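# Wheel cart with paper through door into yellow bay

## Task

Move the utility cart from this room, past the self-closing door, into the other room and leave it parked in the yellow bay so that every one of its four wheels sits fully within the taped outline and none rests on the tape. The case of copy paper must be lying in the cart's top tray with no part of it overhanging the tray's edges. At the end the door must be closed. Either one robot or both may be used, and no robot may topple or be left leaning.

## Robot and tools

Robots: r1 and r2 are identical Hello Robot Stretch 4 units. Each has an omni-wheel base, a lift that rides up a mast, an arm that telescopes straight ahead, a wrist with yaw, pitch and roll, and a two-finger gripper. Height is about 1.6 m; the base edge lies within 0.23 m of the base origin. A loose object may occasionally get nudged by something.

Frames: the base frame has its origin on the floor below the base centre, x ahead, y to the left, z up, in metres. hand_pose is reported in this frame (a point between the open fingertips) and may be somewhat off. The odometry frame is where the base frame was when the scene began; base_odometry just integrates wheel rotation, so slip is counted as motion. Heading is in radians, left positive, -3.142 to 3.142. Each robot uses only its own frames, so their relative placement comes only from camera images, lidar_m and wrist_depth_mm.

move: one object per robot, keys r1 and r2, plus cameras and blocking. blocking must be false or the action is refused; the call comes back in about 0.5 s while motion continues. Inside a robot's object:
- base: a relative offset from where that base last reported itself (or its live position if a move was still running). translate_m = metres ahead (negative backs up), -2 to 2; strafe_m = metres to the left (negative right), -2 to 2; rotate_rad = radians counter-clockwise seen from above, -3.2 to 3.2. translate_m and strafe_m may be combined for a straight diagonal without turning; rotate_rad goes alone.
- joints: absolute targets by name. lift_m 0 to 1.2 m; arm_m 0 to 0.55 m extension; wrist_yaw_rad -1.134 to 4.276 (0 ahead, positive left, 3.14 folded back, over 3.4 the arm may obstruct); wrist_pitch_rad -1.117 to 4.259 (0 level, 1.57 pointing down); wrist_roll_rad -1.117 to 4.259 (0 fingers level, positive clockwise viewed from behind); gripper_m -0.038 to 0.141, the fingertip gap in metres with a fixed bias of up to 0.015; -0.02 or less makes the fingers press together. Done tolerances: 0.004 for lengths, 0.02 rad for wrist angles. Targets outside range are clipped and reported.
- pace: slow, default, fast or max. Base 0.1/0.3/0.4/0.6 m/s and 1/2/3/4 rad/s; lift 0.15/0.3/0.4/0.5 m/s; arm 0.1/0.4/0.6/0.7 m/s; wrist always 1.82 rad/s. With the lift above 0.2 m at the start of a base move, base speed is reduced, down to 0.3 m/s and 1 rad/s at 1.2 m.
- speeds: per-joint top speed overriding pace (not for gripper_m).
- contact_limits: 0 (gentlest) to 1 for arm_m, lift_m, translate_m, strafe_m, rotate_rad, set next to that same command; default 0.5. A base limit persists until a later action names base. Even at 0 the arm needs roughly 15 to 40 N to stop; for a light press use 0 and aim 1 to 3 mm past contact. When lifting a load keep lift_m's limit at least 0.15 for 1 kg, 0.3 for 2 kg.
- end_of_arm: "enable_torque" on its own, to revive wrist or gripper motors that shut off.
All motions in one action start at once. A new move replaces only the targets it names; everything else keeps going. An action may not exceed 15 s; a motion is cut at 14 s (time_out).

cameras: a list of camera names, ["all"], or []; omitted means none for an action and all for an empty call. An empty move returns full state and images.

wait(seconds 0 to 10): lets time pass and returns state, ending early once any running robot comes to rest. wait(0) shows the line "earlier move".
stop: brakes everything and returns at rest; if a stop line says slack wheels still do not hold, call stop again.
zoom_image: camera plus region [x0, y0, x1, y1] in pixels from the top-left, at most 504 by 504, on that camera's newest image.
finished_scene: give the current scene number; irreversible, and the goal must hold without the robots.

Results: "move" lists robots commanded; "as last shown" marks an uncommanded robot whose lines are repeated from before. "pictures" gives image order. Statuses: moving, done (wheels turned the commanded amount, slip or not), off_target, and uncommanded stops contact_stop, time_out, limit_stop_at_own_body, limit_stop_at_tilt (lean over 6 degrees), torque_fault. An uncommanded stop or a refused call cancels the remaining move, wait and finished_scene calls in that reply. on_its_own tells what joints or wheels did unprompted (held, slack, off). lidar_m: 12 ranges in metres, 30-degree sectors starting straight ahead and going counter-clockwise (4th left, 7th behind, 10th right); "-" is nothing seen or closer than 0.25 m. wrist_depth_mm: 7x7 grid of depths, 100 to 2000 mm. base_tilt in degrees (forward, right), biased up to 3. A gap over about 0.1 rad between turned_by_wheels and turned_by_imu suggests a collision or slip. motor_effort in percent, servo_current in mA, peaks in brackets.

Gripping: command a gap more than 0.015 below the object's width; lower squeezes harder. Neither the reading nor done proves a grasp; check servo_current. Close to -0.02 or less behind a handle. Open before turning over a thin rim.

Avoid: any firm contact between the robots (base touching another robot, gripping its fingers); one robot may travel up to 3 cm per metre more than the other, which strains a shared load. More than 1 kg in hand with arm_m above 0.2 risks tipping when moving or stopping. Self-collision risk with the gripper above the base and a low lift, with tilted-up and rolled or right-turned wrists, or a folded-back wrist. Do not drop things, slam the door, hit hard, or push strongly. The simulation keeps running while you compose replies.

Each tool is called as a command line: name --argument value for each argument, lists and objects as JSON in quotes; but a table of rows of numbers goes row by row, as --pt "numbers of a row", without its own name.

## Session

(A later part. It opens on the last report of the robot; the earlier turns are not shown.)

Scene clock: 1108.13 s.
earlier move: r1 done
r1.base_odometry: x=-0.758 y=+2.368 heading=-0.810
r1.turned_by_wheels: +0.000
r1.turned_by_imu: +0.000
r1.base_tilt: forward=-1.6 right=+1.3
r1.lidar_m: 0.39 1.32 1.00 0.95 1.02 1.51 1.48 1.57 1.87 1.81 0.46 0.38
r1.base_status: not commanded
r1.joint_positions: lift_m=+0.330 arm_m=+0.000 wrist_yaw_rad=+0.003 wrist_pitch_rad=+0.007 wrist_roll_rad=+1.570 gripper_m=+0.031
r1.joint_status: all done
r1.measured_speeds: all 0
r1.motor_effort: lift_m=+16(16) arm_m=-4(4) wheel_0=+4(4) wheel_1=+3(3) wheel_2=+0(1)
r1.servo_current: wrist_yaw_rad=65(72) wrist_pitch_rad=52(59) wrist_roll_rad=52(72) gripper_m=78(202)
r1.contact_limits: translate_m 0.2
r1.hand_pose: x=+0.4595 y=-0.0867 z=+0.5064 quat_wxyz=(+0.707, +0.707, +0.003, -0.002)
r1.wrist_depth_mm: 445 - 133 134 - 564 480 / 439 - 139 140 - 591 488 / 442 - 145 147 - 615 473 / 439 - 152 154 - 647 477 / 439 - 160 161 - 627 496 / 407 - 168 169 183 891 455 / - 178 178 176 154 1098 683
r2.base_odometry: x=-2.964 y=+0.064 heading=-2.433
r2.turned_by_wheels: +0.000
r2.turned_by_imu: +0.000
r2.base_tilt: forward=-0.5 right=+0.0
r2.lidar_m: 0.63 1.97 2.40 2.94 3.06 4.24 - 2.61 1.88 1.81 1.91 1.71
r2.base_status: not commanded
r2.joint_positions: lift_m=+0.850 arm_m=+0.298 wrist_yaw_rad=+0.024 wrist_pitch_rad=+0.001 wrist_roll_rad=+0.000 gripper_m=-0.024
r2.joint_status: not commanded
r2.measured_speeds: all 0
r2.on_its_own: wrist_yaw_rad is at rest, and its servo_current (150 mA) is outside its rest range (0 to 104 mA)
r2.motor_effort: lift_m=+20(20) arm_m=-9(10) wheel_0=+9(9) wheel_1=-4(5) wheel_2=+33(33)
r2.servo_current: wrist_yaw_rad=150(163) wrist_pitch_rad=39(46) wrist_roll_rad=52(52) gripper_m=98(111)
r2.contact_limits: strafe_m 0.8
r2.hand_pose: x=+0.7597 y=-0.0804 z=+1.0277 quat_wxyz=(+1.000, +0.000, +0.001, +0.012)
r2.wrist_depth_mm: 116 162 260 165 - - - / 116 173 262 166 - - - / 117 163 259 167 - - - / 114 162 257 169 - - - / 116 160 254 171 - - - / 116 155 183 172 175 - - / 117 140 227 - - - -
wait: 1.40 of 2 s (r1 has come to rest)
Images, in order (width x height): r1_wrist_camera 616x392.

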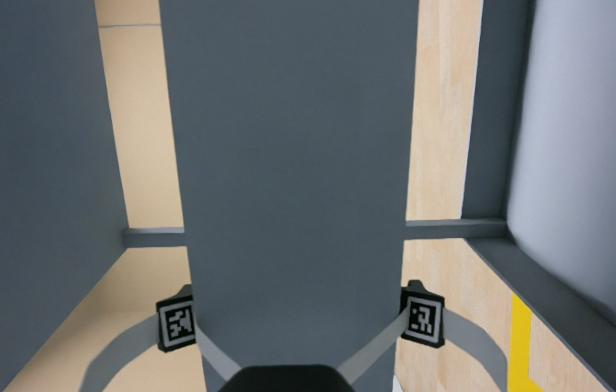

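Pull back 0.12 and left 0.05.

move --r1 '{"base":{"translate_m":-0.13,"strafe_m":0.05},"pace":"slow","contact_limits":{"translate_m":0.7}}' --blocking false

wait --seconds 5 --cameras '["r1_head_camera"]'

move --r1 '{"joints":{"gripper_m":0.13}}' --blocking false

wait --seconds 2

move --r1 '{"base":{"translate_m":-0.5}}' --blocking false

wait --seconds 4 --cameras '["r1_head_camera","r1_head_right_camera"]'

Scene clock: 1121.30 s.
move: r1 moving
r1.base_odometry: x=-0.763 y=+2.380 heading=-0.811
r1.turned_by_wheels: +0.000
r1.turned_by_imu: -0.001
r1.base_tilt: forward=-1.6 right=+1.3
r1.lidar_m: 0.38 1.28 0.98 0.96 1.03 1.52 1.47 1.54 1.88 1.80 0.46 0.40
r1.base_status: translate_m moving; strafe_m moving
r1.joint_positions: lift_m=+0.330 arm_m=+0.000 wrist_yaw_rad=+0.003 wrist_pitch_rad=+0.007 wrist_roll_rad=+1.570 gripper_m=+0.031
r1.joint_status: not commanded
r1.measured_speeds: translate_m=-0.050 strafe_m=+0.019 rotate_rad=+0.000 lift_m=+0.000 arm_m=+0.000 wrist_yaw_rad=+0.000 wrist_pitch_rad=+0.000 wrist_roll_rad=+0.000
r1.motor_effort: lift_m=+16(16) arm_m=-4(4) wheel_0=-11(11) wheel_1=-4(5) wheel_2=+11(11)
r1.servo_current: wrist_yaw_rad=33(59) wrist_pitch_rad=52(52) wrist_roll_rad=59(65) gripper_m=91(91)
r1.contact_limits: translate_m 0.7
r1.hand_pose: x=+0.4595 y=-0.0867 z=+0.5064 quat_wxyz=(+0.707, +0.707, +0.003, -0.002)
r1.wrist_depth_mm: 445 - 135 136 - 564 484 / 445 - 143 143 - 585 488 / 442 - 148 148 - 603 496 / 439 - 154 155 - 647 473 / 436 597 161 162 - 597 477 / 404 - 170 170 182 504 455 / - - 178 177 154 1098 683
r2.base_odometry: x=-2.964 y=+0.064 heading=-2.433
r2.turned_by_wheels: +0.000
r2.turned_by_imu: +0.000
r2.base_tilt: forward=-0.5 right=+0.1
r2.lidar_m: 0.64 1.96 2.39 2.91 3.06 4.24 - 2.60 1.90 1.81 1.91 1.71
r2.base_status: not commanded
r2.joint_positions: lift_m=+0.850 arm_m=+0.298 wrist_yaw_rad=+0.024 wrist_pitch_rad=+0.001 wrist_roll_rad=+0.000 gripper_m=-0.024
r2.joint_status: not commanded
r2.measured_speeds: all 0
r2.motor_effort: lift_m=+20(20) arm_m=-9(9) wheel_0=+9(9) wheel_1=-4(4) wheel_2=+32(33)
r2.servo_current: wrist_yaw_rad=143(156) wrist_pitch_rad=39(39) wrist_roll_rad=52(59) gripper_m=104(111)
r2.contact_limits: strafe_m 0.8
r2.hand_pose: x=+0.7597 y=-0.0804 z=+1.0277 quat_wxyz=(+1.000, +0.000, +0.001, +0.012)
r2.wrist_depth_mm: 116 161 260 165 - - - / 116 173 260 166 - - - / 117 161 259 167 - - - / 115 162 257 169 - - - / 116 160 254 171 - - - / 116 156 184 172 174 - - / 117 140 228 - - - -
pictures: none

Scene clock: 1123.40 s.
earlier move: r1 done
r1.base_odometry: x=-0.812 y=+2.497 heading=-0.812
r1.turned_by_wheels: -0.001
r1.turned_by_imu: -0.002
r1.base_tilt: forward=-1.6 right=+1.3
r1.lidar_m: 0.40 1.27 0.97 0.93 0.99 1.38 1.32 1.43 1.90 1.84 0.45 0.38
r1.base_status: done
r1.joint_positions: lift_m=+0.330 arm_m=+0.000 wrist_yaw_rad=-0.008 wrist_pitch_rad=+0.008 wrist_roll_rad=+1.570 gripper_m=+0.031
r1.joint_status: not commanded
r1.measured_speeds: all 0
r1.motor_effort: lift_m=+16(16) arm_m=-4(4) wheel_0=-11(17) wheel_1=-4(6) wheel_2=-2(11)
r1.servo_current: wrist_yaw_rad=72(78) wrist_pitch_rad=52(59) wrist_roll_rad=52(72) gripper_m=78(91)
r1.contact_limits: translate_m 0.7
r1.hand_pose: x=+0.4586 y=-0.0896 z=+0.5062 quat_wxyz=(+0.707, +0.707, +0.000, -0.005)
r1.wrist_depth_mm: 445 - 141 142 - 569 480 / 445 - 148 150 - 597 484 / 442 - 156 156 - 627 492 / 439 609 164 167 - 661 473 / 436 - 174 175 - 627 500 / 410 - 185 185 184 842 449 / - 162 196 193 1397 1098 683
r2.base_odometry: x=-2.964 y=+0.064 heading=-2.433
r2.turned_by_wheels: +0.000
r2.turned_by_imu: +0.000
r2.base_tilt: forward=-0.6 right=+0.1
r2.lidar_m: 0.64 1.96 2.40 2.92 3.05 4.19 - 2.59 1.90 1.82 1.90 1.71
r2.base_status: not commanded
r2.joint_positions: lift_m=+0.850 arm_m=+0.298 wrist_yaw_rad=+0.024 wrist_pitch_rad=+0.001 wrist_roll_rad=+0.000 gripper_m=-0.024
r2.joint_status: not commanded
r2.measured_speeds: all 0
r2.on_its_own: wrist_yaw_rad is at rest, and its servo_current (156 mA) is outside its rest range (0 to 104 mA)
r2.motor_effort: lift_m=+20(20) arm_m=-9(10) wheel_0=+9(10) wheel_1=-4(4) wheel_2=+32(33)
r2.servo_current: wrist_yaw_rad=156(163) wrist_pitch_rad=39(46) wrist_roll_rad=33(59) gripper_m=98(111)
r2.contact_limits: strafe_m 0.8
r2.hand_pose: x=+0.7597 y=-0.0804 z=+1.0277 quat_wxyz=(+1.000, +0.000, +0.001, +0.012)
r2.wrist_depth_mm: 116 162 260 165 - - - / 116 173 260 166 - - - / 116 162 259 167 - - - / 115 162 257 169 - - - / 116 160 253 170 - - - / 116 155 184 172 175 - - / 117 140 228 - - - -
wait: 2.10 of 5 s (r1 has come to rest)
Images, in order (width x height): r1_head_camera 420x560.

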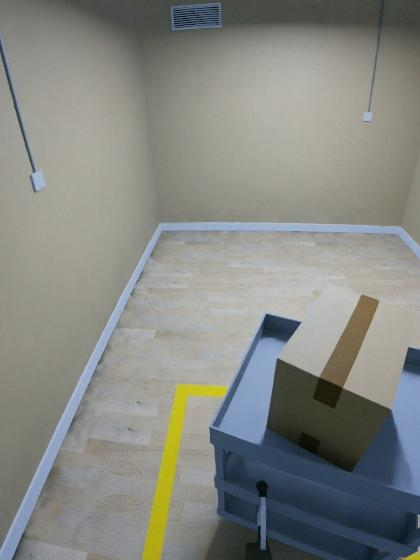

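Scene clock: 1123.90 s.
move: r1 moving
r1.base_odometry: x=-0.812 y=+2.497 heading=-0.811
r1.turned_by_wheels: +0.000
r1.turned_by_imu: +0.000
r1.base_tilt: forward=-1.5 right=+1.3
r1.lidar_m: 0.40 1.28 0.96 0.91 1.00 1.40 1.34 1.45 1.91 1.85 0.45 0.39
r1.base_status: not commanded
r1.joint_positions: lift_m=+0.330 arm_m=+0.000 wrist_yaw_rad=-0.008 wrist_pitch_rad=+0.008 wrist_roll_rad=+1.570 gripper_m=+0.050
r1.joint_status: gripper_m moving
r1.measured_speeds: translate_m=+0.000 strafe_m=+0.000 rotate_rad=+0.001 lift_m=+0.000 arm_m=+0.000 wrist_yaw_rad=+0.000 wrist_pitch_rad=+0.000 wrist_roll_rad=+0.000
r1.motor_effort: lift_m=+16(16) arm_m=+2(4) wheel_0=-8(11) wheel_1=-4(5) wheel_2=-3(3)
r1.servo_current: wrist_yaw_rad=65(72) wrist_pitch_rad=46(59) wrist_roll_rad=65(65) gripper_m=59(85)
r1.contact_limits: translate_m 0.7
r1.hand_pose: x=+0.4586 y=-0.0896 z=+0.5062 quat_wxyz=(+0.707, +0.707, +0.000, -0.005)
r1.wrist_depth_mm: 436 - 143 144 - 569 488 / 436 - 150 151 - 609 496 / 439 - 159 158 - 621 477 / 436 603 167 168 - 661 473 / 433 - 177 177 - 627 500 / 413 - 186 187 184 891 452 / - - 198 195 1397 1060 723
r2.base_odometry: x=-2.964 y=+0.064 heading=-2.433
r2.turned_by_wheels: +0.000
r2.turned_by_imu: +0.000
r2.base_tilt: forward=-0.6 right=+0.1
r2.lidar_m: 0.63 1.95 2.38 2.93 3.05 4.22 - 2.55 1.92 1.81 1.90 1.73
r2.base_status: not commanded
r2.joint_positions: lift_m=+0.850 arm_m=+0.298 wrist_yaw_rad=+0.024 wrist_pitch_rad=+0.001 wrist_roll_rad=+0.000 gripper_m=-0.024
r2.joint_status: not commanded
r2.measured_speeds: all 0
r2.motor_effort: lift_m=+20(20) arm_m=-9(10) wheel_0=+9(9) wheel_1=-4(4) wheel_2=+33(33)
r2.servo_current: wrist_yaw_rad=150(156) wrist_pitch_rad=33(46) wrist_roll_rad=52(59) gripper_m=98(104)
r2.contact_limits: strafe_m 0.8
r2.hand_pose: x=+0.7597 y=-0.0804 z=+1.0277 quat_wxyz=(+1.000, +0.000, +0.001, +0.012)
r2.wrist_depth_mm: 116 162 259 165 - - - / 116 173 259 166 - - - / 116 162 259 167 - - - / 114 162 256 169 - - - / 116 160 253 171 - - - / 116 156 183 172 174 - - / 117 140 228 - - - -
pictures: none

Scene clock: 1125.30 s.
earlier move: r1 done
r1.base_odometry: x=-0.812 y=+2.497 heading=-0.811
r1.turned_by_wheels: +0.000
r1.turned_by_imu: +0.000
r1.base_tilt: forward=-1.6 right=+1.3
r1.lidar_m: 0.40 1.26 0.94 0.91 0.98 1.40 1.35 1.43 1.88 1.85 0.45 0.40
r1.base_status: not commanded
r1.joint_positions: lift_m=+0.330 arm_m=+0.000 wrist_yaw_rad=-0.003 wrist_pitch_rad=+0.007 wrist_roll_rad=+1.570 gripper_m=+0.130
r1.joint_status: all done
r1.measured_speeds: all 0
r1.motor_effort: lift_m=+16(16) arm_m=+4(4) wheel_0=-5(11) wheel_1=-3(5) wheel_2=-3(3)
r1.servo_current: wrist_yaw_rad=46(72) wrist_pitch_rad=52(59) wrist_roll_rad=33(65) gripper_m=46(91)
r1.contact_limits: translate_m 0.7
r1.hand_pose: x=+0.4590 y=-0.0882 z=+0.5063 quat_wxyz=(+0.707, +0.707, +0.002, -0.003)
r1.wrist_depth_mm: 439 - 141 142 - 574 484 / 436 - 149 150 - 603 473 / 436 - 158 158 - 621 480 / 433 591 166 167 - 647 480 / 427 - 178 177 - 1060 484 / 404 209 185 187 188 199 445 / - - - 149 - 1229 732
r2.base_odometry: x=-2.964 y=+0.064 heading=-2.433
r2.turned_by_wheels: +0.000
r2.turned_by_imu: +0.000
r2.base_tilt: forward=-0.6 right=+0.0
r2.lidar_m: 0.65 1.95 2.39 2.90 3.09 4.23 - 2.59 1.91 1.82 1.92 1.72
r2.base_status: not commanded
r2.joint_positions: lift_m=+0.850 arm_m=+0.298 wrist_yaw_rad=+0.024 wrist_pitch_rad=+0.001 wrist_roll_rad=+0.000 gripper_m=-0.024
r2.joint_status: not commanded
r2.measured_speeds: all 0
r2.on_its_own: wrist_yaw_rad is at rest, and its servo_current (150 mA) is outside its rest range (0 to 104 mA)
r2.motor_effort: lift_m=+20(20) arm_m=-9(10) wheel_0=+9(9) wheel_1=-4(4) wheel_2=+32(33)
r2.servo_current: wrist_yaw_rad=150(163) wrist_pitch_rad=39(46) wrist_roll_rad=52(59) gripper_m=98(111)
r2.contact_limits: strafe_m 0.8
r2.hand_pose: x=+0.7597 y=-0.0804 z=+1.0277 quat_wxyz=(+1.000, +0.000, +0.001, +0.012)
r2.wrist_depth_mm: 116 162 260 165 - - - / 116 173 260 166 - - - / 116 162 258 167 - - - / 114 162 257 169 - - - / 116 160 255 171 - - - / 116 155 184 172 174 - - / 117 140 227 - - - -
wait: 1.40 of 2 s (r1 has come to rest)
pictures: none

Scene clock: 1125.80 s.
move: r1 moving
r1.base_odometry: x=-0.833 y=+2.519 heading=-0.812
r1.turned_by_wheels: +0.000
r1.turned_by_imu: +0.000
r1.base_tilt: forward=-1.5 right=+1.3
r1.lidar_m: 0.43 1.25 0.96 0.91 0.99 1.36 1.30 1.42 1.93 1.83 0.47 0.41
r1.base_status: translate_m moving
r1.joint_positions: lift_m=+0.330 arm_m=+0.000 wrist_yaw_rad=-0.003 wrist_pitch_rad=+0.007 wrist_roll_rad=+1.570 gripper_m=+0.130
r1.joint_status: not commanded
r1.measured_speeds: translate_m=-0.122 strafe_m=-0.001 rotate_rad=-0.002 lift_m=+0.000 arm_m=+0.000 wrist_yaw_rad=+0.000 wrist_pitch_rad=+0.000 wrist_roll_rad=+0.000
r1.motor_effort: lift_m=+16(16) arm_m=+4(4) wheel_0=-7(8) wheel_1=-5(8) wheel_2=+8(8)
r1.servo_current: wrist_yaw_rad=52(78) wrist_pitch_rad=52(52) wrist_roll_rad=46(52) gripper_m=39(52)
r1.hand_pose: x=+0.4590 y=-0.0882 z=+0.5063 quat_wxyz=(+0.707, +0.707, +0.002, -0.003)
r1.wrist_depth_mm: 436 - 167 167 - 597 488 / 439 - 176 175 - 627 469 / 436 640 185 185 - 661 473 / 433 597 196 195 - 668 484 / 427 - 210 206 1576 917 488 / 404 210 215 217 188 199 462 / - - - 149 1464 1229 723
r2.base_odometry: x=-2.964 y=+0.064 heading=-2.433
r2.turned_by_wheels: +0.000
r2.turned_by_imu: +0.000
r2.base_tilt: forward=-0.6 right=+0.1
r2.lidar_m: 0.65 1.97 2.38 2.93 3.02 4.23 - 2.59 1.90 1.83 1.91 1.72
r2.base_status: not commanded
r2.joint_positions: lift_m=+0.850 arm_m=+0.298 wrist_yaw_rad=+0.024 wrist_pitch_rad=+0.001 wrist_roll_rad=+0.000 gripper_m=-0.024
r2.joint_status: not commanded
r2.measured_speeds: all 0
r2.motor_effort: lift_m=+20(20) arm_m=-9(9) wheel_0=+9(9) wheel_1=-4(4) wheel_2=+33(33)
r2.servo_current: wrist_yaw_rad=156(156) wrist_pitch_rad=46(46) wrist_roll_rad=46(59) gripper_m=104(111)
r2.contact_limits: strafe_m 0.8
r2.hand_pose: x=+0.7597 y=-0.0804 z=+1.0277 quat_wxyz=(+1.000, +0.000, +0.001, +0.012)
r2.wrist_depth_mm: 116 162 260 165 - - - / 116 173 259 166 - - - / 116 162 260 167 - - - / 115 161 257 169 - - - / 116 160 254 171 - - - / 116 156 183 172 175 - - / 116 140 227 - - - -
pictures: none

Scene clock: 1128.47 s.
earlier move: r1 done
r1.base_odometry: x=-1.156 y=+2.859 heading=-0.812
r1.turned_by_wheels: +0.000
r1.turned_by_imu: +0.000
r1.base_tilt: forward=-1.6 right=+1.3
r1.lidar_m: 0.86 1.29 0.98 0.96 1.03 0.90 0.84 0.91 1.38 1.80 1.92 0.83
r1.base_status: done
r1.joint_positions: lift_m=+0.330 arm_m=+0.000 wrist_yaw_rad=-0.003 wrist_pitch_rad=+0.007 wrist_roll_rad=+1.570 gripper_m=+0.130
r1.joint_status: not commanded
r1.measured_speeds: all 0
r1.motor_effort: lift_m=+16(16) arm_m=+4(4) wheel_0=-3(9) wheel_1=-2(8) wheel_2=-1(10)
r1.servo_current: wrist_yaw_rad=46(78) wrist_pitch_rad=46(59) wrist_roll_rad=65(65) gripper_m=46(52)
r1.hand_pose: x=+0.4590 y=-0.0882 z=+0.5064 quat_wxyz=(+0.707, +0.707, +0.002, -0.003)
r1.wrist_depth_mm: 559 603 - 569 - - 691 / 741 597 - 597 - - 715 / 647 621 - 627 - - 723 / 707 647 - 668 - - 715 / - 691 - - - 842 723 / - 210 - - 193 200 741 / - - - 149 1618 1229 732
r2.base_odometry: x=-2.964 y=+0.064 heading=-2.433
r2.turned_by_wheels: +0.000
r2.turned_by_imu: +0.000
r2.base_tilt: forward=-0.6 right=+0.0
r2.lidar_m: 0.63 1.97 2.37 2.93 3.06 4.24 - 2.58 1.89 1.81 1.92 1.70
r2.base_status: not commanded
r2.joint_positions: lift_m=+0.850 arm_m=+0.298 wrist_yaw_rad=+0.024 wrist_pitch_rad=+0.001 wrist_roll_rad=+0.000 gripper_m=-0.024
r2.joint_status: not commanded
r2.measured_speeds: all 0
r2.on_its_own: wrist_yaw_rad is at rest, and its servo_current (150 mA) is outside its rest range (0 to 104 mA)
r2.motor_effort: lift_m=+20(20) arm_m=-9(10) wheel_0=+9(9) wheel_1=-4(5) wheel_2=+33(33)
r2.servo_current: wrist_yaw_rad=150(163) wrist_pitch_rad=39(52) wrist_roll_rad=46(59) gripper_m=104(111)
r2.contact_limits: strafe_m 0.8
r2.hand_pose: x=+0.7597 y=-0.0804 z=+1.0277 quat_wxyz=(+1.000, +0.000, +0.001, +0.012)
r2.wrist_depth_mm: 116 162 262 165 - - - / 116 174 258 166 - - - / 117 162 259 167 - - - / 114 162 256 169 - - - / 116 160 254 171 - - - / 116 155 184 172 175 - - / 117 140 227 - - - -
wait: 2.67 of 4 s (r1 has come to rest)
Images, in order (width x height): r1_head_camera 420x560, r1_head_right_camera 420x672.

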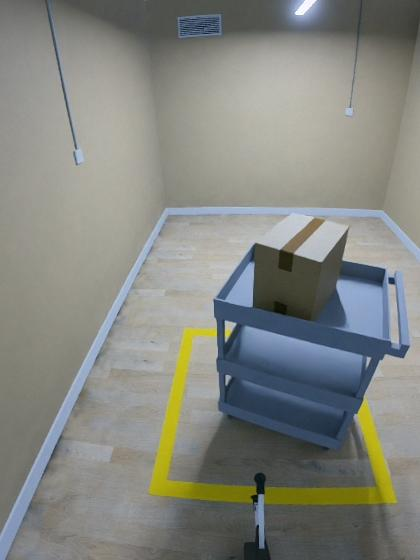

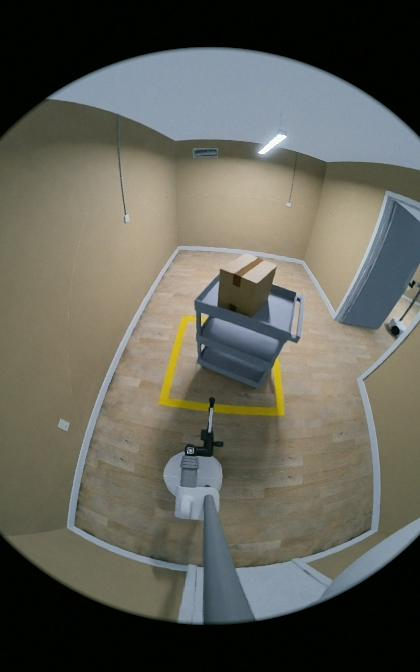

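move --r1 '{"base":{"strafe_m":-0.7},"pace":"fast"}' --blocking false

wait --seconds 4 --cameras '["r1_head_camera"]'

zoom_image --camera "r1_head_camera" --region '[60, 300, 310, 520]'

Scene clock: 1139.93 s.
move: r1 moving
r1.base_odometry: x=-1.198 y=+2.819 heading=-0.812
r1.turned_by_wheels: +0.000
r1.turned_by_imu: +0.000
r1.base_tilt: forward=-1.6 right=+1.3
r1.lidar_m: 0.83 1.39 1.04 1.00 1.08 0.90 0.84 0.90 1.37 1.74 1.87 0.81
r1.base_status: strafe_m moving
r1.joint_positions: lift_m=+0.330 arm_m=+0.000 wrist_yaw_rad=-0.002 wrist_pitch_rad=+0.007 wrist_roll_rad=+1.570 gripper_m=+0.130
r1.joint_status: not commanded
r1.measured_speeds: translate_m=-0.001 strafe_m=-0.224 rotate_rad=+0.007 lift_m=+0.000 arm_m=+0.000 wrist_yaw_rad=+0.000 wrist_pitch_rad=+0.000 wrist_roll_rad=+0.000
r1.motor_effort: lift_m=+16(16) arm_m=+4(4) wheel_0=+12(12) wheel_1=-12(12) wheel_2=+0(1)
r1.servo_current: wrist_yaw_rad=52(65) wrist_pitch_rad=59(59) wrist_roll_rad=46(65) gripper_m=46(46)
r1.hand_pose: x=+0.4591 y=-0.0881 z=+0.5064 quat_wxyz=(+0.707, +0.707, +0.002, -0.003)
r1.wrist_depth_mm: 530 609 - 544 - - 661 / 569 597 - 580 - - 707 / 640 603 - 609 - - 723 / 691 634 - 654 - - 732 / - 668 - - - 842 723 / - 211 - 750 193 199 723 / - - - 149 1576 1255 732
r2.base_odometry: x=-2.964 y=+0.064 heading=-2.433
r2.turned_by_wheels: +0.000
r2.turned_by_imu: +0.000
r2.base_tilt: forward=-0.6 right=+0.0
r2.lidar_m: 0.61 1.94 2.39 2.92 3.05 4.19 - 2.59 1.91 1.82 1.90 1.73
r2.base_status: not commanded
r2.joint_positions: lift_m=+0.850 arm_m=+0.298 wrist_yaw_rad=+0.024 wrist_pitch_rad=+0.001 wrist_roll_rad=+0.000 gripper_m=-0.024
r2.joint_status: not commanded
r2.measured_speeds: all 0
r2.motor_effort: lift_m=+20(20) arm_m=-9(10) wheel_0=+9(9) wheel_1=-4(4) wheel_2=+32(33)
r2.servo_current: wrist_yaw_rad=150(156) wrist_pitch_rad=33(39) wrist_roll_rad=52(52) gripper_m=104(104)
r2.contact_limits: strafe_m 0.8
r2.hand_pose: x=+0.7597 y=-0.0804 z=+1.0277 quat_wxyz=(+1.000, +0.000, +0.001, +0.012)
r2.wrist_depth_mm: 116 161 259 165 - - - / 116 173 259 166 - - - / 117 162 258 167 - - - / 115 162 257 169 - - - / 116 160 253 171 - - - / 116 156 184 172 175 - - / 117 140 229 - - - -
pictures: none

Scene clock: 1142.33 s.
earlier move: r1 done
r1.base_odometry: x=-1.664 y=+2.378 heading=-0.812
r1.turned_by_wheels: +0.000
r1.turned_by_imu: -0.004
r1.base_tilt: forward=-1.6 right=+1.2
r1.lidar_m: 0.71 0.77 1.66 1.64 1.24 0.92 0.87 0.98 1.16 1.11 1.18 2.23
r1.base_status: done
r1.joint_positions: lift_m=+0.330 arm_m=+0.000 wrist_yaw_rad=-0.002 wrist_pitch_rad=+0.007 wrist_roll_rad=+1.570 gripper_m=+0.130
r1.joint_status: not commanded
r1.measured_speeds: all 0
r1.motor_effort: lift_m=+16(16) arm_m=+4(4) wheel_0=+0(15) wheel_1=+2(13) wheel_2=-1(2)
r1.servo_current: wrist_yaw_rad=59(65) wrist_pitch_rad=52(59) wrist_roll_rad=52(65) gripper_m=46(52)
r1.hand_pose: x=+0.4591 y=-0.0881 z=+0.5064 quat_wxyz=(+0.707, +0.707, +0.002, -0.003)
r1.wrist_depth_mm: - - - - 1863 1008 707 / - - - - 1921 991 707 / - - - - 1921 1025 723 / - - - - - 1060 715 / - - - - - 1025 691 / - 206 - 866 209 199 732 / - 615 - 147 - - 732
r2.base_odometry: x=-2.964 y=+0.064 heading=-2.433
r2.turned_by_wheels: +0.000
r2.turned_by_imu: +0.000
r2.base_tilt: forward=-0.6 right=+0.1
r2.lidar_m: 0.62 1.96 2.40 2.92 3.09 4.21 - 2.57 1.88 1.81 1.90 1.71
r2.base_status: not commanded
r2.joint_positions: lift_m=+0.850 arm_m=+0.298 wrist_yaw_rad=+0.024 wrist_pitch_rad=+0.001 wrist_roll_rad=+0.000 gripper_m=-0.024
r2.joint_status: not commanded
r2.measured_speeds: all 0
r2.on_its_own: wrist_yaw_rad is at rest, and its servo_current (150 mA) is outside its rest range (0 to 104 mA)
r2.motor_effort: lift_m=+20(20) arm_m=-9(10) wheel_0=+9(9) wheel_1=-4(5) wheel_2=+33(33)
r2.servo_current: wrist_yaw_rad=150(163) wrist_pitch_rad=46(52) wrist_roll_rad=52(59) gripper_m=104(111)
r2.contact_limits: strafe_m 0.8
r2.hand_pose: x=+0.7597 y=-0.0804 z=+1.0277 quat_wxyz=(+1.000, +0.000, +0.001, +0.012)
r2.wrist_depth_mm: 116 162 260 165 - - - / 116 174 259 166 - - - / 117 162 258 167 - - - / 115 161 257 169 - - - / 116 160 255 170 - - - / 116 155 184 172 174 - - / 117 140 228 - - - -
wait: 2.40 of 4 s (r1 has come to rest)
Images, in order (width x height): r1_head_camera 420x560.

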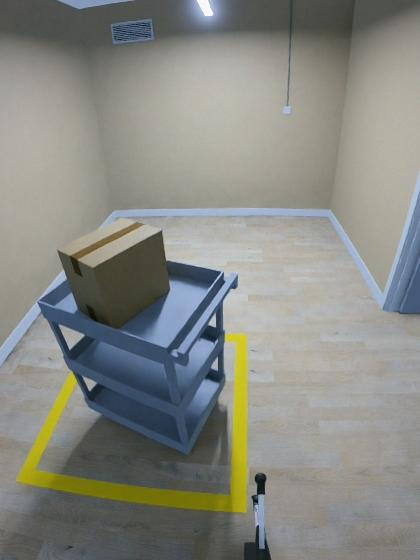

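Scaled by 2.016 from the camera's image (finer frame: 600x800).

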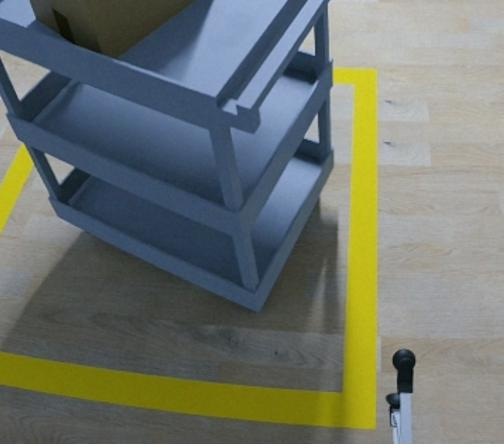

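move --r2 '{"base":{"translate_m":0.01,"strafe_m":0.14},"pace":"slow","contact_limits":{"strafe_m":1.0}}' --blocking false

wait --seconds 5

move --r2 '{"base":{"translate_m":0.24,"strafe_m":0.245},"pace":"slow","contact_limits":{"translate_m":1.0}}' --blocking false

wait --seconds 7

move --r2 '{"base":{"translate_m":0.325,"strafe_m":0.137},"pace":"slow","contact_limits":{"translate_m":1.0}}' --blocking false

wait --seconds 7 --cameras '["r2_head_camera"]'

Scene clock: 1151.57 s.
move: r2 moving
r1: as last shown
r1.turned_by_imu: +0.000
r1.motor_effort: lift_m=+16(16) arm_m=+4(4) wheel_0=+0(1) wheel_1=+2(2) wheel_2=+0(1)
r2.base_odometry: x=-2.956 y=+0.053 heading=-2.431
r2.turned_by_wheels: +0.002
r2.turned_by_imu: +0.008
r2.base_tilt: forward=-0.6 right=+0.0
r2.lidar_m: 0.58 1.93 2.40 2.91 3.07 4.19 - 2.57 1.90 1.84 1.94 1.73
r2.base_status: translate_m moving; strafe_m moving
r2.joint_positions: lift_m=+0.850 arm_m=+0.298 wrist_yaw_rad=+0.024 wrist_pitch_rad=+0.001 wrist_roll_rad=+0.000 gripper_m=-0.024
r2.joint_status: not commanded
r2.measured_speeds: translate_m=+0.004 strafe_m=+0.055 rotate_rad=-0.003 lift_m=+0.000 arm_m=+0.000 wrist_yaw_rad=+0.000 wrist_pitch_rad=+0.000 wrist_roll_rad=+0.000
r2.motor_effort: lift_m=+20(20) arm_m=-9(10) wheel_0=-2(9) wheel_1=+6(9) wheel_2=+18(31)
r2.servo_current: wrist_yaw_rad=150(163) wrist_pitch_rad=39(46) wrist_roll_rad=46(59) gripper_m=104(104)
r2.contact_limits: strafe_m 1
r2.hand_pose: x=+0.7597 y=-0.0804 z=+1.0277 quat_wxyz=(+1.000, +0.000, +0.001, +0.012)
r2.wrist_depth_mm: 117 161 256 165 - - - / 117 173 256 166 - - - / 117 161 255 167 - - - / 115 161 254 169 - - - / 116 160 252 170 - - - / 117 154 185 171 175 - - / 117 140 225 - - - -
pictures: none

Scene clock: 1153.67 s.
earlier move: r2 done
r1.base_odometry: x=-1.664 y=+2.378 heading=-0.812
r1.turned_by_wheels: +0.000
r1.turned_by_imu: +0.000
r1.base_tilt: forward=-1.6 right=+1.2
r1.lidar_m: 0.71 0.73 1.69 1.65 1.26 0.93 0.88 0.98 1.15 1.11 1.19 2.23
r1.base_status: not commanded
r1.joint_positions: lift_m=+0.330 arm_m=+0.000 wrist_yaw_rad=-0.002 wrist_pitch_rad=+0.007 wrist_roll_rad=+1.570 gripper_m=+0.130
r1.joint_status: not commanded
r1.measured_speeds: all 0
r1.motor_effort: lift_m=+16(16) arm_m=+4(4) wheel_0=+1(1) wheel_1=+2(2) wheel_2=+0(1)
r1.servo_current: wrist_yaw_rad=52(72) wrist_pitch_rad=39(59) wrist_roll_rad=39(72) gripper_m=39(52)
r1.hand_pose: x=+0.4591 y=-0.0881 z=+0.5064 quat_wxyz=(+0.707, +0.707, +0.002, -0.003)
r1.wrist_depth_mm: - - - - 1808 1008 707 / - - - - 1863 991 715 / - - - - 1921 1008 715 / - - - - - 1025 723 / - - - - - 1025 691 / - 206 - 854 211 199 741 / - 609 - 147 - - 741
r2.base_odometry: x=-2.880 y=-0.049 heading=-2.432
r2.turned_by_wheels: -0.001
r2.turned_by_imu: +0.001
r2.base_tilt: forward=-0.7 right=+0.0
r2.lidar_m: 0.62 1.90 2.42 2.78 2.91 4.04 - 2.75 2.03 1.95 2.04 1.70
r2.base_status: done
r2.joint_positions: lift_m=+0.850 arm_m=+0.298 wrist_yaw_rad=+0.019 wrist_pitch_rad=+0.001 wrist_roll_rad=+0.000 gripper_m=-0.024
r2.joint_status: not commanded
r2.measured_speeds: all 0
r2.motor_effort: lift_m=+20(20) arm_m=-6(10) wheel_0=+7(13) wheel_1=+10(10) wheel_2=+2(31)
r2.servo_current: wrist_yaw_rad=104(163) wrist_pitch_rad=39(46) wrist_roll_rad=59(59) gripper_m=91(111)
r2.contact_limits: strafe_m 1
r2.hand_pose: x=+0.7590 y=-0.0819 z=+1.0277 quat_wxyz=(+1.000, +0.000, +0.001, +0.010)
r2.wrist_depth_mm: 128 169 228 160 - - - / 129 170 228 161 - - - / 129 170 243 161 - - - / 129 170 260 163 - - - / 128 168 241 163 - - - / 123 159 186 164 164 - - / 126 159 223 - - - -
wait: 2.10 of 5 s (r2 has come to rest)
pictures: none

Scene clock: 1154.17 s.
move: r2 moving
r1: as last shown
r2.base_odometry: x=-2.881 y=-0.062 heading=-2.431
r2.turned_by_wheels: +0.001
r2.turned_by_imu: +0.002
r2.base_tilt: forward=-0.7 right=+0.1
r2.lidar_m: 0.62 1.89 2.38 2.78 2.88 4.05 - 2.75 2.04 1.95 2.06 1.71
r2.base_status: translate_m moving; strafe_m moving
r2.joint_positions: lift_m=+0.850 arm_m=+0.298 wrist_yaw_rad=+0.019 wrist_pitch_rad=+0.001 wrist_roll_rad=+0.000 gripper_m=-0.024
r2.joint_status: not commanded
r2.measured_speeds: translate_m=+0.035 strafe_m=+0.036 rotate_rad=+0.000 lift_m=+0.000 arm_m=+0.000 wrist_yaw_rad=+0.000 wrist_pitch_rad=+0.000 wrist_roll_rad=+0.000
r2.motor_effort: lift_m=+20(20) arm_m=-5(6) wheel_0=+10(10) wheel_1=+12(13) wheel_2=-4(4)
r2.servo_current: wrist_yaw_rad=111(117) wrist_pitch_rad=39(46) wrist_roll_rad=39(59) gripper_m=91(91)
r2.contact_limits: translate_m 1
r2.hand_pose: x=+0.7590 y=-0.0819 z=+1.0277 quat_wxyz=(+1.000, +0.000, +0.001, +0.010)
r2.wrist_depth_mm: 127 159 224 154 - - - / 127 177 239 155 - - - / 133 160 223 155 - - - / 128 167 239 156 - - - / 127 167 237 157 - - - / 121 158 185 161 163 - - / 125 156 220 - - - -
pictures: none

Scene clock: 1158.37 s.
earlier move: r2 done
r1.base_odometry: x=-1.664 y=+2.378 heading=-0.812
r1.turned_by_wheels: +0.000
r1.turned_by_imu: +0.000
r1.base_tilt: forward=-1.6 right=+1.3
r1.lidar_m: 0.72 0.75 1.70 1.65 1.24 0.90 0.88 0.98 1.15 1.11 1.20 2.25
r1.base_status: not commanded
r1.joint_positions: lift_m=+0.330 arm_m=+0.000 wrist_yaw_rad=-0.002 wrist_pitch_rad=+0.007 wrist_roll_rad=+1.570 gripper_m=+0.130
r1.joint_status: not commanded
r1.measured_speeds: all 0
r1.motor_effort: lift_m=+16(16) arm_m=+4(4) wheel_0=+0(1) wheel_1=+2(3) wheel_2=+0(1)
r1.servo_current: wrist_yaw_rad=46(78) wrist_pitch_rad=52(59) wrist_roll_rad=33(65) gripper_m=39(52)
r1.hand_pose: x=+0.4591 y=-0.0881 z=+0.5064 quat_wxyz=(+0.707, +0.707, +0.002, -0.003)
r1.wrist_depth_mm: - - - - 1863 976 699 / - - - - 1863 991 715 / - - - - 1921 1042 715 / - - - - - 1008 723 / - - - - - 1042 691 / - 206 - 866 211 200 723 / - 603 - 147 - - 741
r2.base_odometry: x=-2.902 y=-0.391 heading=-2.429
r2.turned_by_wheels: +0.002
r2.turned_by_imu: +0.179
r2.base_tilt: forward=-0.7 right=+0.0
r2.lidar_m: 0.63 1.65 2.47 2.46 2.81 4.36 - 2.77 2.29 2.28 1.77 0.98
r2.base_status: done
r2.joint_positions: lift_m=+0.850 arm_m=+0.298 wrist_yaw_rad=+0.009 wrist_pitch_rad=+0.001 wrist_roll_rad=+0.000 gripper_m=-0.024
r2.joint_status: not commanded
r2.measured_speeds: all 0
r2.motor_effort: lift_m=+20(20) arm_m=+7(7) wheel_0=+22(27) wheel_1=+12(21) wheel_2=+7(20)
r2.servo_current: wrist_yaw_rad=72(117) wrist_pitch_rad=39(52) wrist_roll_rad=59(65) gripper_m=72(91)
r2.contact_limits: translate_m 1
r2.hand_pose: x=+0.7579 y=-0.0849 z=+1.0277 quat_wxyz=(+1.000, +0.000, +0.001, +0.004)
r2.wrist_depth_mm: 141 159 174 118 281 362 - / 141 160 179 114 281 362 - / 137 160 175 116 282 362 - / 139 161 176 116 285 364 - / 139 164 180 120 286 368 - / 142 161 163 120 178 349 - / 142 151 180 - 312 340 -
wait: 4.20 of 7 s (r2 has come to rest)
pictures: none

Scene clock: 1158.87 s.
move: r2 moving
r1: as last shown
r2.base_odometry: x=-2.907 y=-0.404 heading=-2.425
r2.turned_by_wheels: +0.004
r2.turned_by_imu: +0.007
r2.base_tilt: forward=-0.7 right=+0.0
r2.lidar_m: 0.64 1.64 2.48 2.47 2.79 4.35 - 2.75 2.29 2.27 1.76 0.96
r2.base_status: translate_m moving; strafe_m moving
r2.joint_positions: lift_m=+0.850 arm_m=+0.298 wrist_yaw_rad=+0.009 wrist_pitch_rad=+0.001 wrist_roll_rad=+0.000 gripper_m=-0.024
r2.joint_status: not commanded
r2.measured_speeds: translate_m=+0.050 strafe_m=+0.017 rotate_rad=-0.001 lift_m=+0.000 arm_m=+0.000 wrist_yaw_rad=+0.000 wrist_pitch_rad=+0.000 wrist_roll_rad=+0.000
r2.motor_effort: lift_m=+20(20) arm_m=+7(7) wheel_0=+34(37) wheel_1=+17(18) wheel_2=-1(5)
r2.servo_current: wrist_yaw_rad=59(72) wrist_pitch_rad=39(46) wrist_roll_rad=46(59) gripper_m=72(78)
r2.contact_limits: translate_m 1
r2.hand_pose: x=+0.7579 y=-0.0849 z=+1.0277 quat_wxyz=(+1.000, +0.000, +0.001, +0.004)
r2.wrist_depth_mm: 140 160 174 119 276 366 - / 140 161 179 116 276 366 - / 138 161 175 116 276 366 - / 141 162 176 115 278 353 - / 144 162 180 120 287 353 - / 144 159 126 118 179 342 - / 144 153 181 - 304 329 -
pictures: none

Scene clock: 1163.10 s.
earlier move: r2 done
r1.base_odometry: x=-1.664 y=+2.378 heading=-0.812
r1.turned_by_wheels: +0.000
r1.turned_by_imu: +0.000
r1.base_tilt: forward=-1.6 right=+1.2
r1.lidar_m: 0.71 0.76 1.71 1.65 1.23 0.93 0.88 0.97 1.16 1.11 1.20 2.14
r1.base_status: not commanded
r1.joint_positions: lift_m=+0.330 arm_m=+0.000 wrist_yaw_rad=-0.002 wrist_pitch_rad=+0.007 wrist_roll_rad=+1.570 gripper_m=+0.130
r1.joint_status: not commanded
r1.measured_speeds: all 0
r1.motor_effort: lift_m=+16(16) arm_m=+4(4) wheel_0=+0(1) wheel_1=+2(2) wheel_2=+0(1)
r1.servo_current: wrist_yaw_rad=59(72) wrist_pitch_rad=39(59) wrist_roll_rad=52(65) gripper_m=39(52)
r1.hand_pose: x=+0.4591 y=-0.0881 z=+0.5064 quat_wxyz=(+0.707, +0.707, +0.002, -0.003)
r1.wrist_depth_mm: - - - - 1863 991 699 / - - - - 1863 991 707 / - - - - 1863 1025 715 / - - - - - 1025 723 / - - - - - 1042 699 / - 206 - 866 211 199 723 / - 615 - 147 - - 741
r2.base_odometry: x=-3.057 y=-0.708 heading=-2.427
r2.turned_by_wheels: -0.002
r2.turned_by_imu: +0.099
r2.base_tilt: forward=-0.7 right=+0.0
r2.lidar_m: 0.69 1.44 2.23 2.24 2.68 4.61 - 2.83 2.50 2.23 1.35 0.84
r2.base_status: done
r2.joint_positions: lift_m=+0.850 arm_m=+0.298 wrist_yaw_rad=+0.016 wrist_pitch_rad=+0.001 wrist_roll_rad=+0.000 gripper_m=-0.025
r2.joint_status: not commanded
r2.measured_speeds: all 0
r2.motor_effort: lift_m=+20(20) arm_m=-6(7) wheel_0=+6(37) wheel_1=+5(18) wheel_2=+7(12)
r2.servo_current: wrist_yaw_rad=91(104) wrist_pitch_rad=39(46) wrist_roll_rad=46(59) gripper_m=52(78)
r2.contact_limits: translate_m 1
r2.hand_pose: x=+0.7588 y=-0.0829 z=+1.0277 quat_wxyz=(+1.000, +0.000, +0.001, +0.008)
r2.wrist_depth_mm: - - 236 163 250 257 265 / - - 237 165 251 258 265 / - - 239 164 254 260 267 / - - 240 167 255 263 268 / - - 241 167 255 264 271 / - - 186 167 182 265 273 / - - 243 - 259 270 273
wait: 4.23 of 7 s (r2 has come to rest)
Images, in order (width x height): r2_head_camera 420x560.

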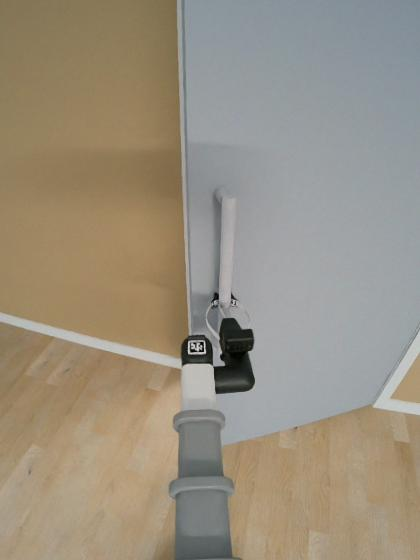

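move --r2 '{"base":{"translate_m":0.36,"strafe_m":0.042},"pace":"slow","contact_limits":{"translate_m":1.0}}' --blocking false

wait --seconds 7 --cameras '["r2_head_camera"]'

move --r2 '{"base":{"translate_m":0.2,"strafe_m":-0.01},"pace":"slow","contact_limits":{"translate_m":1.0}}' --blocking false

wait --seconds 5 --cameras '["r2_head_camera"]'

Scene clock: 1170.43 s.
move: r2 moving
r1: as last shown
r2.base_odometry: x=-3.065 y=-0.717 heading=-2.426
r2.turned_by_wheels: +0.001
r2.turned_by_imu: +0.002
r2.base_tilt: forward=-0.6 right=+0.0
r2.lidar_m: 0.71 1.40 2.20 2.23 2.65 4.60 - 2.86 2.50 2.24 1.31 0.84
r2.base_status: translate_m moving; strafe_m moving
r2.joint_positions: lift_m=+0.850 arm_m=+0.298 wrist_yaw_rad=+0.016 wrist_pitch_rad=+0.001 wrist_roll_rad=+0.000 gripper_m=-0.025
r2.joint_status: not commanded
r2.measured_speeds: translate_m=+0.049 strafe_m=+0.006 rotate_rad=+0.001 lift_m=+0.000 arm_m=+0.000 wrist_yaw_rad=+0.000 wrist_pitch_rad=+0.000 wrist_roll_rad=+0.000
r2.motor_effort: lift_m=+20(20) arm_m=-6(6) wheel_0=+10(12) wheel_1=+7(8) wheel_2=+0(6)
r2.servo_current: wrist_yaw_rad=85(91) wrist_pitch_rad=46(46) wrist_roll_rad=52(59) gripper_m=52(52)
r2.contact_limits: translate_m 1
r2.hand_pose: x=+0.7588 y=-0.0829 z=+1.0277 quat_wxyz=(+1.000, +0.000, +0.001, +0.008)
r2.wrist_depth_mm: - - 236 163 249 256 263 / - - 238 164 251 258 264 / - - 239 165 253 259 264 / - - 240 167 253 260 266 / - - 242 167 255 263 267 / - - 186 167 181 264 270 / - - 243 - 258 267 271
pictures: none

Scene clock: 1174.83 s.
earlier move: r2 done
r1.base_odometry: x=-1.664 y=+2.378 heading=-0.812
r1.turned_by_wheels: +0.000
r1.turned_by_imu: +0.000
r1.base_tilt: forward=-1.6 right=+1.3
r1.lidar_m: 0.74 0.74 1.70 1.63 1.27 0.90 0.89 0.97 1.16 1.11 1.20 1.93
r1.base_status: not commanded
r1.joint_positions: lift_m=+0.330 arm_m=+0.000 wrist_yaw_rad=-0.002 wrist_pitch_rad=+0.007 wrist_roll_rad=+1.570 gripper_m=+0.130
r1.joint_status: not commanded
r1.measured_speeds: all 0
r1.motor_effort: lift_m=+16(16) arm_m=+4(4) wheel_0=+1(1) wheel_1=+2(2) wheel_2=+0(1)
r1.servo_current: wrist_yaw_rad=52(72) wrist_pitch_rad=52(59) wrist_roll_rad=59(72) gripper_m=39(52)
r1.hand_pose: x=+0.4591 y=-0.0881 z=+0.5064 quat_wxyz=(+0.707, +0.707, +0.002, -0.003)
r1.wrist_depth_mm: - - - - 1863 1008 699 / - - - - 1921 1008 707 / - - - - 1921 1008 723 / - - - - - 1042 723 / - - - - - 1060 691 / - 204 - 854 211 200 732 / - 615 - 147 - - 732
r2.base_odometry: x=-3.301 y=-0.976 heading=-2.428
r2.turned_by_wheels: -0.002
r2.turned_by_imu: +0.002
r2.base_tilt: forward=-0.6 right=+0.1
r2.lidar_m: 0.68 1.04 1.94 2.08 2.49 4.57 - 3.03 2.67 1.63 0.94 0.78
r2.base_status: done
r2.joint_positions: lift_m=+0.850 arm_m=+0.298 wrist_yaw_rad=-0.002 wrist_pitch_rad=+0.001 wrist_roll_rad=+0.000 gripper_m=-0.025
r2.joint_status: not commanded
r2.measured_speeds: all 0
r2.motor_effort: lift_m=+20(20) arm_m=-5(6) wheel_0=-8(17) wheel_1=-1(10) wheel_2=-3(11)
r2.servo_current: wrist_yaw_rad=46(104) wrist_pitch_rad=46(46) wrist_roll_rad=46(65) gripper_m=52(59)
r2.contact_limits: translate_m 1
r2.hand_pose: x=+0.7572 y=-0.0881 z=+1.0277 quat_wxyz=(+1.000, +0.000, +0.001, -0.001)
r2.wrist_depth_mm: 473 427 375 164 231 220 212 / 473 430 377 163 232 221 213 / 473 436 379 167 234 224 214 / 473 442 382 165 235 225 216 / 473 442 399 167 236 225 217 / - 449 186 168 182 224 219 / - 449 402 - 236 223 220
wait: 4.40 of 7 s (r2 has come to rest)
Images, in order (width x height): r2_head_camera 420x560.

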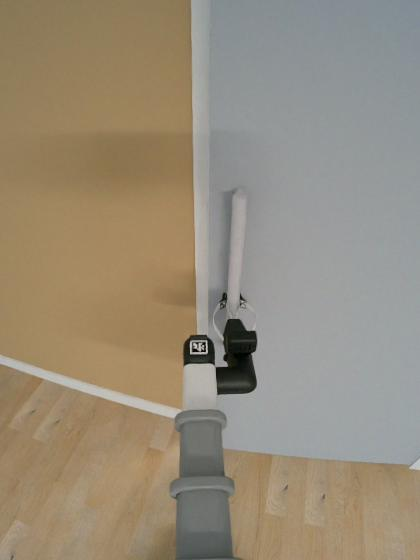

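Scene clock: 1175.33 s.
move: r2 moving
r1: as last shown
r2.base_odometry: x=-3.311 y=-0.983 heading=-2.429
r2.turned_by_wheels: -0.001
r2.turned_by_imu: -0.001
r2.base_tilt: forward=-0.7 right=+0.1
r2.lidar_m: 0.72 1.03 1.92 2.08 2.51 4.61 - 3.03 2.68 1.60 0.95 0.76
r2.base_status: translate_m moving; strafe_m moving
r2.joint_positions: lift_m=+0.850 arm_m=+0.298 wrist_yaw_rad=-0.002 wrist_pitch_rad=+0.001 wrist_roll_rad=+0.000 gripper_m=-0.025
r2.joint_status: not commanded
r2.measured_speeds: translate_m=+0.048 strafe_m=-0.003 rotate_rad=-0.002 lift_m=+0.000 arm_m=+0.000 wrist_yaw_rad=+0.000 wrist_pitch_rad=+0.000 wrist_roll_rad=+0.000
r2.motor_effort: lift_m=+20(20) arm_m=-6(6) wheel_0=-3(9) wheel_1=+2(2) wheel_2=-11(11)
r2.servo_current: wrist_yaw_rad=39(59) wrist_pitch_rad=39(39) wrist_roll_rad=46(52) gripper_m=52(59)
r2.contact_limits: translate_m 1
r2.hand_pose: x=+0.7572 y=-0.0881 z=+1.0277 quat_wxyz=(+1.000, +0.000, +0.001, -0.001)
r2.wrist_depth_mm: 455 418 366 164 230 219 211 / 455 418 366 163 231 220 213 / 462 424 368 166 234 224 213 / 466 424 368 165 235 224 215 / 466 427 375 167 236 224 216 / 466 433 185 167 182 224 216 / 473 433 264 - 235 221 219
pictures: none

Scene clock: 1178.13 s.
earlier move: r2 done
r1.base_odometry: x=-1.664 y=+2.378 heading=-0.812
r1.turned_by_wheels: +0.000
r1.turned_by_imu: +0.000
r1.base_tilt: forward=-1.6 right=+1.3
r1.lidar_m: 0.72 0.78 1.69 1.64 1.27 0.89 0.88 0.96 1.13 1.12 1.19 1.85
r1.base_status: not commanded
r1.joint_positions: lift_m=+0.330 arm_m=+0.000 wrist_yaw_rad=-0.002 wrist_pitch_rad=+0.007 wrist_roll_rad=+1.570 gripper_m=+0.130
r1.joint_status: not commanded
r1.measured_speeds: all 0
r1.motor_effort: lift_m=+16(16) arm_m=+4(4) wheel_0=+0(1) wheel_1=+2(2) wheel_2=+0(1)
r1.servo_current: wrist_yaw_rad=52(72) wrist_pitch_rad=46(59) wrist_roll_rad=39(72) gripper_m=46(52)
r1.hand_pose: x=+0.4591 y=-0.0881 z=+0.5064 quat_wxyz=(+0.707, +0.707, +0.002, -0.003)
r1.wrist_depth_mm: - - - - 1863 991 699 / - - - - 1863 991 707 / - - - - 1983 1025 715 / - - - - - 1025 715 / - - - - - 1042 691 / - 206 - 866 211 199 723 / - 609 - 148 - - 741
r2.base_odometry: x=-3.459 y=-1.098 heading=-2.429
r2.turned_by_wheels: +0.000
r2.turned_by_imu: +0.032
r2.base_tilt: forward=-4.0 right=+1.9
r2.lidar_m: 0.67 0.86 1.66 2.06 2.48 2.43 1.73 1.65 1.75 1.27 0.79 0.69
r2.base_status: done
r2.joint_positions: lift_m=+0.850 arm_m=+0.298 wrist_yaw_rad=-0.020 wrist_pitch_rad=+0.010 wrist_roll_rad=+0.000 gripper_m=-0.025
r2.joint_status: not commanded
r2.measured_speeds: all 0
r2.on_its_own: base_tilt is 3.8 degrees off its reading at the scene's start (forward=-0.6 right=+0.1); wrist_yaw_rad is at rest, and its servo_current (117 mA) is outside its rest range (0 to 104 mA)
r2.motor_effort: lift_m=+20(20) arm_m=+9(10) wheel_0=+5(9) wheel_1=+6(8) wheel_2=-23(27)
r2.servo_current: wrist_yaw_rad=117(130) wrist_pitch_rad=59(65) wrist_roll_rad=52(59) gripper_m=52(59)
r2.contact_limits: translate_m 1
r2.hand_pose: x=+0.7552 y=-0.0931 z=+1.0251 quat_wxyz=(+1.000, +0.000, +0.005, -0.010)
r2.wrist_depth_mm: 300 268 239 144 208 193 - / 297 272 241 145 210 194 185 / 303 272 241 146 211 196 186 / 306 276 245 147 213 198 187 / 309 277 243 150 213 198 187 / 312 281 187 148 180 198 188 / 314 283 243 - 213 195 190
wait: 2.80 of 5 s (r2 has come to rest)
Images, in order (width x height): r2_head_camera 420x560.

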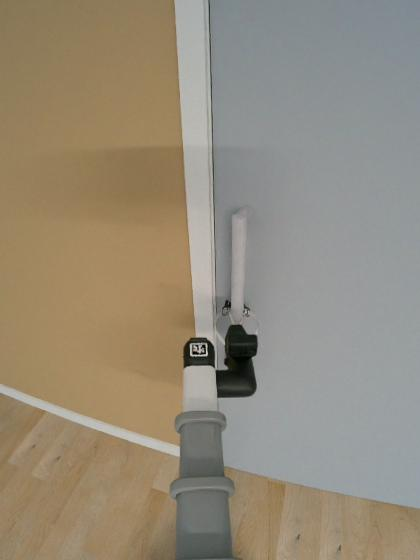

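move --r2 '{"base":{"translate_m":-0.03},"pace":"slow"}' --blocking false

wait --seconds 2 --cameras '["r2_head_camera"]'

Scene clock: 1181.53 s.
move: r2 moving
r1: as last shown
r2.base_odometry: x=-3.450 y=-1.091 heading=-2.430
r2.turned_by_wheels: -0.001
r2.turned_by_imu: -0.008
r2.base_tilt: forward=-3.5 right=+1.6
r2.lidar_m: 0.68 0.86 1.64 2.01 2.48 2.90 2.07 2.01 2.10 1.30 0.78 0.68
r2.base_status: translate_m moving
r2.joint_positions: lift_m=+0.850 arm_m=+0.298 wrist_yaw_rad=-0.020 wrist_pitch_rad=+0.010 wrist_roll_rad=+0.000 gripper_m=-0.025
r2.joint_status: not commanded
r2.measured_speeds: translate_m=-0.048 strafe_m=+0.000 rotate_rad=+0.001 lift_m=+0.000 arm_m=+0.000 wrist_yaw_rad=+0.000 wrist_pitch_rad=+0.000 wrist_roll_rad=+0.000
r2.on_its_own: base_tilt is 3.3 degrees off its reading at the scene's start (forward=-0.6 right=+0.1)
r2.motor_effort: lift_m=+20(20) arm_m=+9(10) wheel_0=-6(10) wheel_1=-5(7) wheel_2=-8(21)
r2.servo_current: wrist_yaw_rad=124(124) wrist_pitch_rad=59(59) wrist_roll_rad=39(52) gripper_m=52(59)
r2.hand_pose: x=+0.7552 y=-0.0931 z=+1.0251 quat_wxyz=(+1.000, +0.000, +0.005, -0.010)
r2.wrist_depth_mm: 300 270 239 145 210 195 185 / 298 271 241 146 211 196 186 / 303 273 241 147 213 197 187 / 304 274 244 148 214 199 188 / 307 276 244 150 214 199 187 / 309 278 186 148 180 200 190 / 310 289 242 - 213 195 190
pictures: none

Scene clock: 1182.43 s.
earlier move: r2 done
r1.base_odometry: x=-1.664 y=+2.378 heading=-0.812
r1.turned_by_wheels: +0.000
r1.turned_by_imu: +0.000
r1.base_tilt: forward=-1.6 right=+1.3
r1.lidar_m: 0.71 0.77 1.68 1.65 1.25 0.91 0.88 1.01 1.16 1.10 1.19 1.81
r1.base_status: not commanded
r1.joint_positions: lift_m=+0.330 arm_m=+0.000 wrist_yaw_rad=-0.002 wrist_pitch_rad=+0.007 wrist_roll_rad=+1.570 gripper_m=+0.130
r1.joint_status: not commanded
r1.measured_speeds: all 0
r1.motor_effort: lift_m=+16(16) arm_m=+4(4) wheel_0=+0(1) wheel_1=+2(2) wheel_2=+0(1)
r1.servo_current: wrist_yaw_rad=33(65) wrist_pitch_rad=52(59) wrist_roll_rad=26(65) gripper_m=39(52)
r1.hand_pose: x=+0.4591 y=-0.0881 z=+0.5064 quat_wxyz=(+0.707, +0.707, +0.002, -0.003)
r1.wrist_depth_mm: - - - - 1863 991 707 / - - - - 1921 1008 715 / - - - - 1921 1025 715 / - - - - - 1025 723 / - - - - - 1042 691 / - 205 - 866 211 198 723 / - 609 - 147 - - 723
r2.base_odometry: x=-3.436 y=-1.079 heading=-2.430
r2.turned_by_wheels: +0.000
r2.turned_by_imu: -0.011
r2.base_tilt: forward=-2.5 right=+1.1
r2.lidar_m: 0.67 0.90 1.65 2.07 2.48 4.33 3.02 2.91 2.68 1.35 0.80 0.72
r2.base_status: done
r2.joint_positions: lift_m=+0.850 arm_m=+0.298 wrist_yaw_rad=-0.020 wrist_pitch_rad=+0.008 wrist_roll_rad=+0.000 gripper_m=-0.025
r2.joint_status: not commanded
r2.measured_speeds: all 0
r2.on_its_own: wrist_yaw_rad is at rest, and its servo_current (117 mA) is outside its rest range (0 to 104 mA)
r2.motor_effort: lift_m=+20(20) arm_m=+9(10) wheel_0=-4(10) wheel_1=-3(7) wheel_2=-7(21)
r2.servo_current: wrist_yaw_rad=117(124) wrist_pitch_rad=46(59) wrist_roll_rad=52(59) gripper_m=46(59)
r2.hand_pose: x=+0.7552 y=-0.0931 z=+1.0258 quat_wxyz=(+1.000, +0.000, +0.004, -0.010)
r2.wrist_depth_mm: 300 271 240 146 211 197 187 / 301 271 242 146 213 198 187 / 301 272 243 148 213 198 189 / 301 274 243 148 213 200 189 / 307 276 244 149 213 200 - / 303 276 186 149 180 201 190 / 306 282 242 - 214 195 191
wait: 0.90 of 2 s (r2 has come to rest)
Images, in order (width x height): r2_head_camera 420x560.

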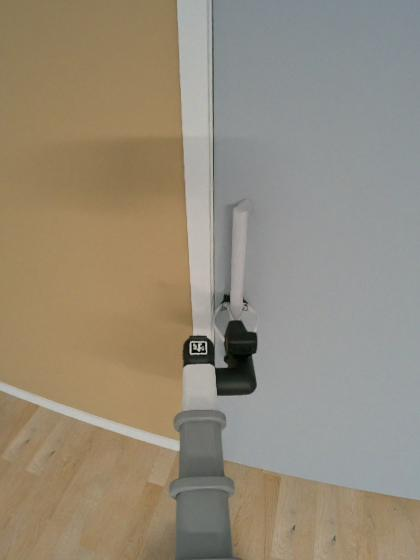

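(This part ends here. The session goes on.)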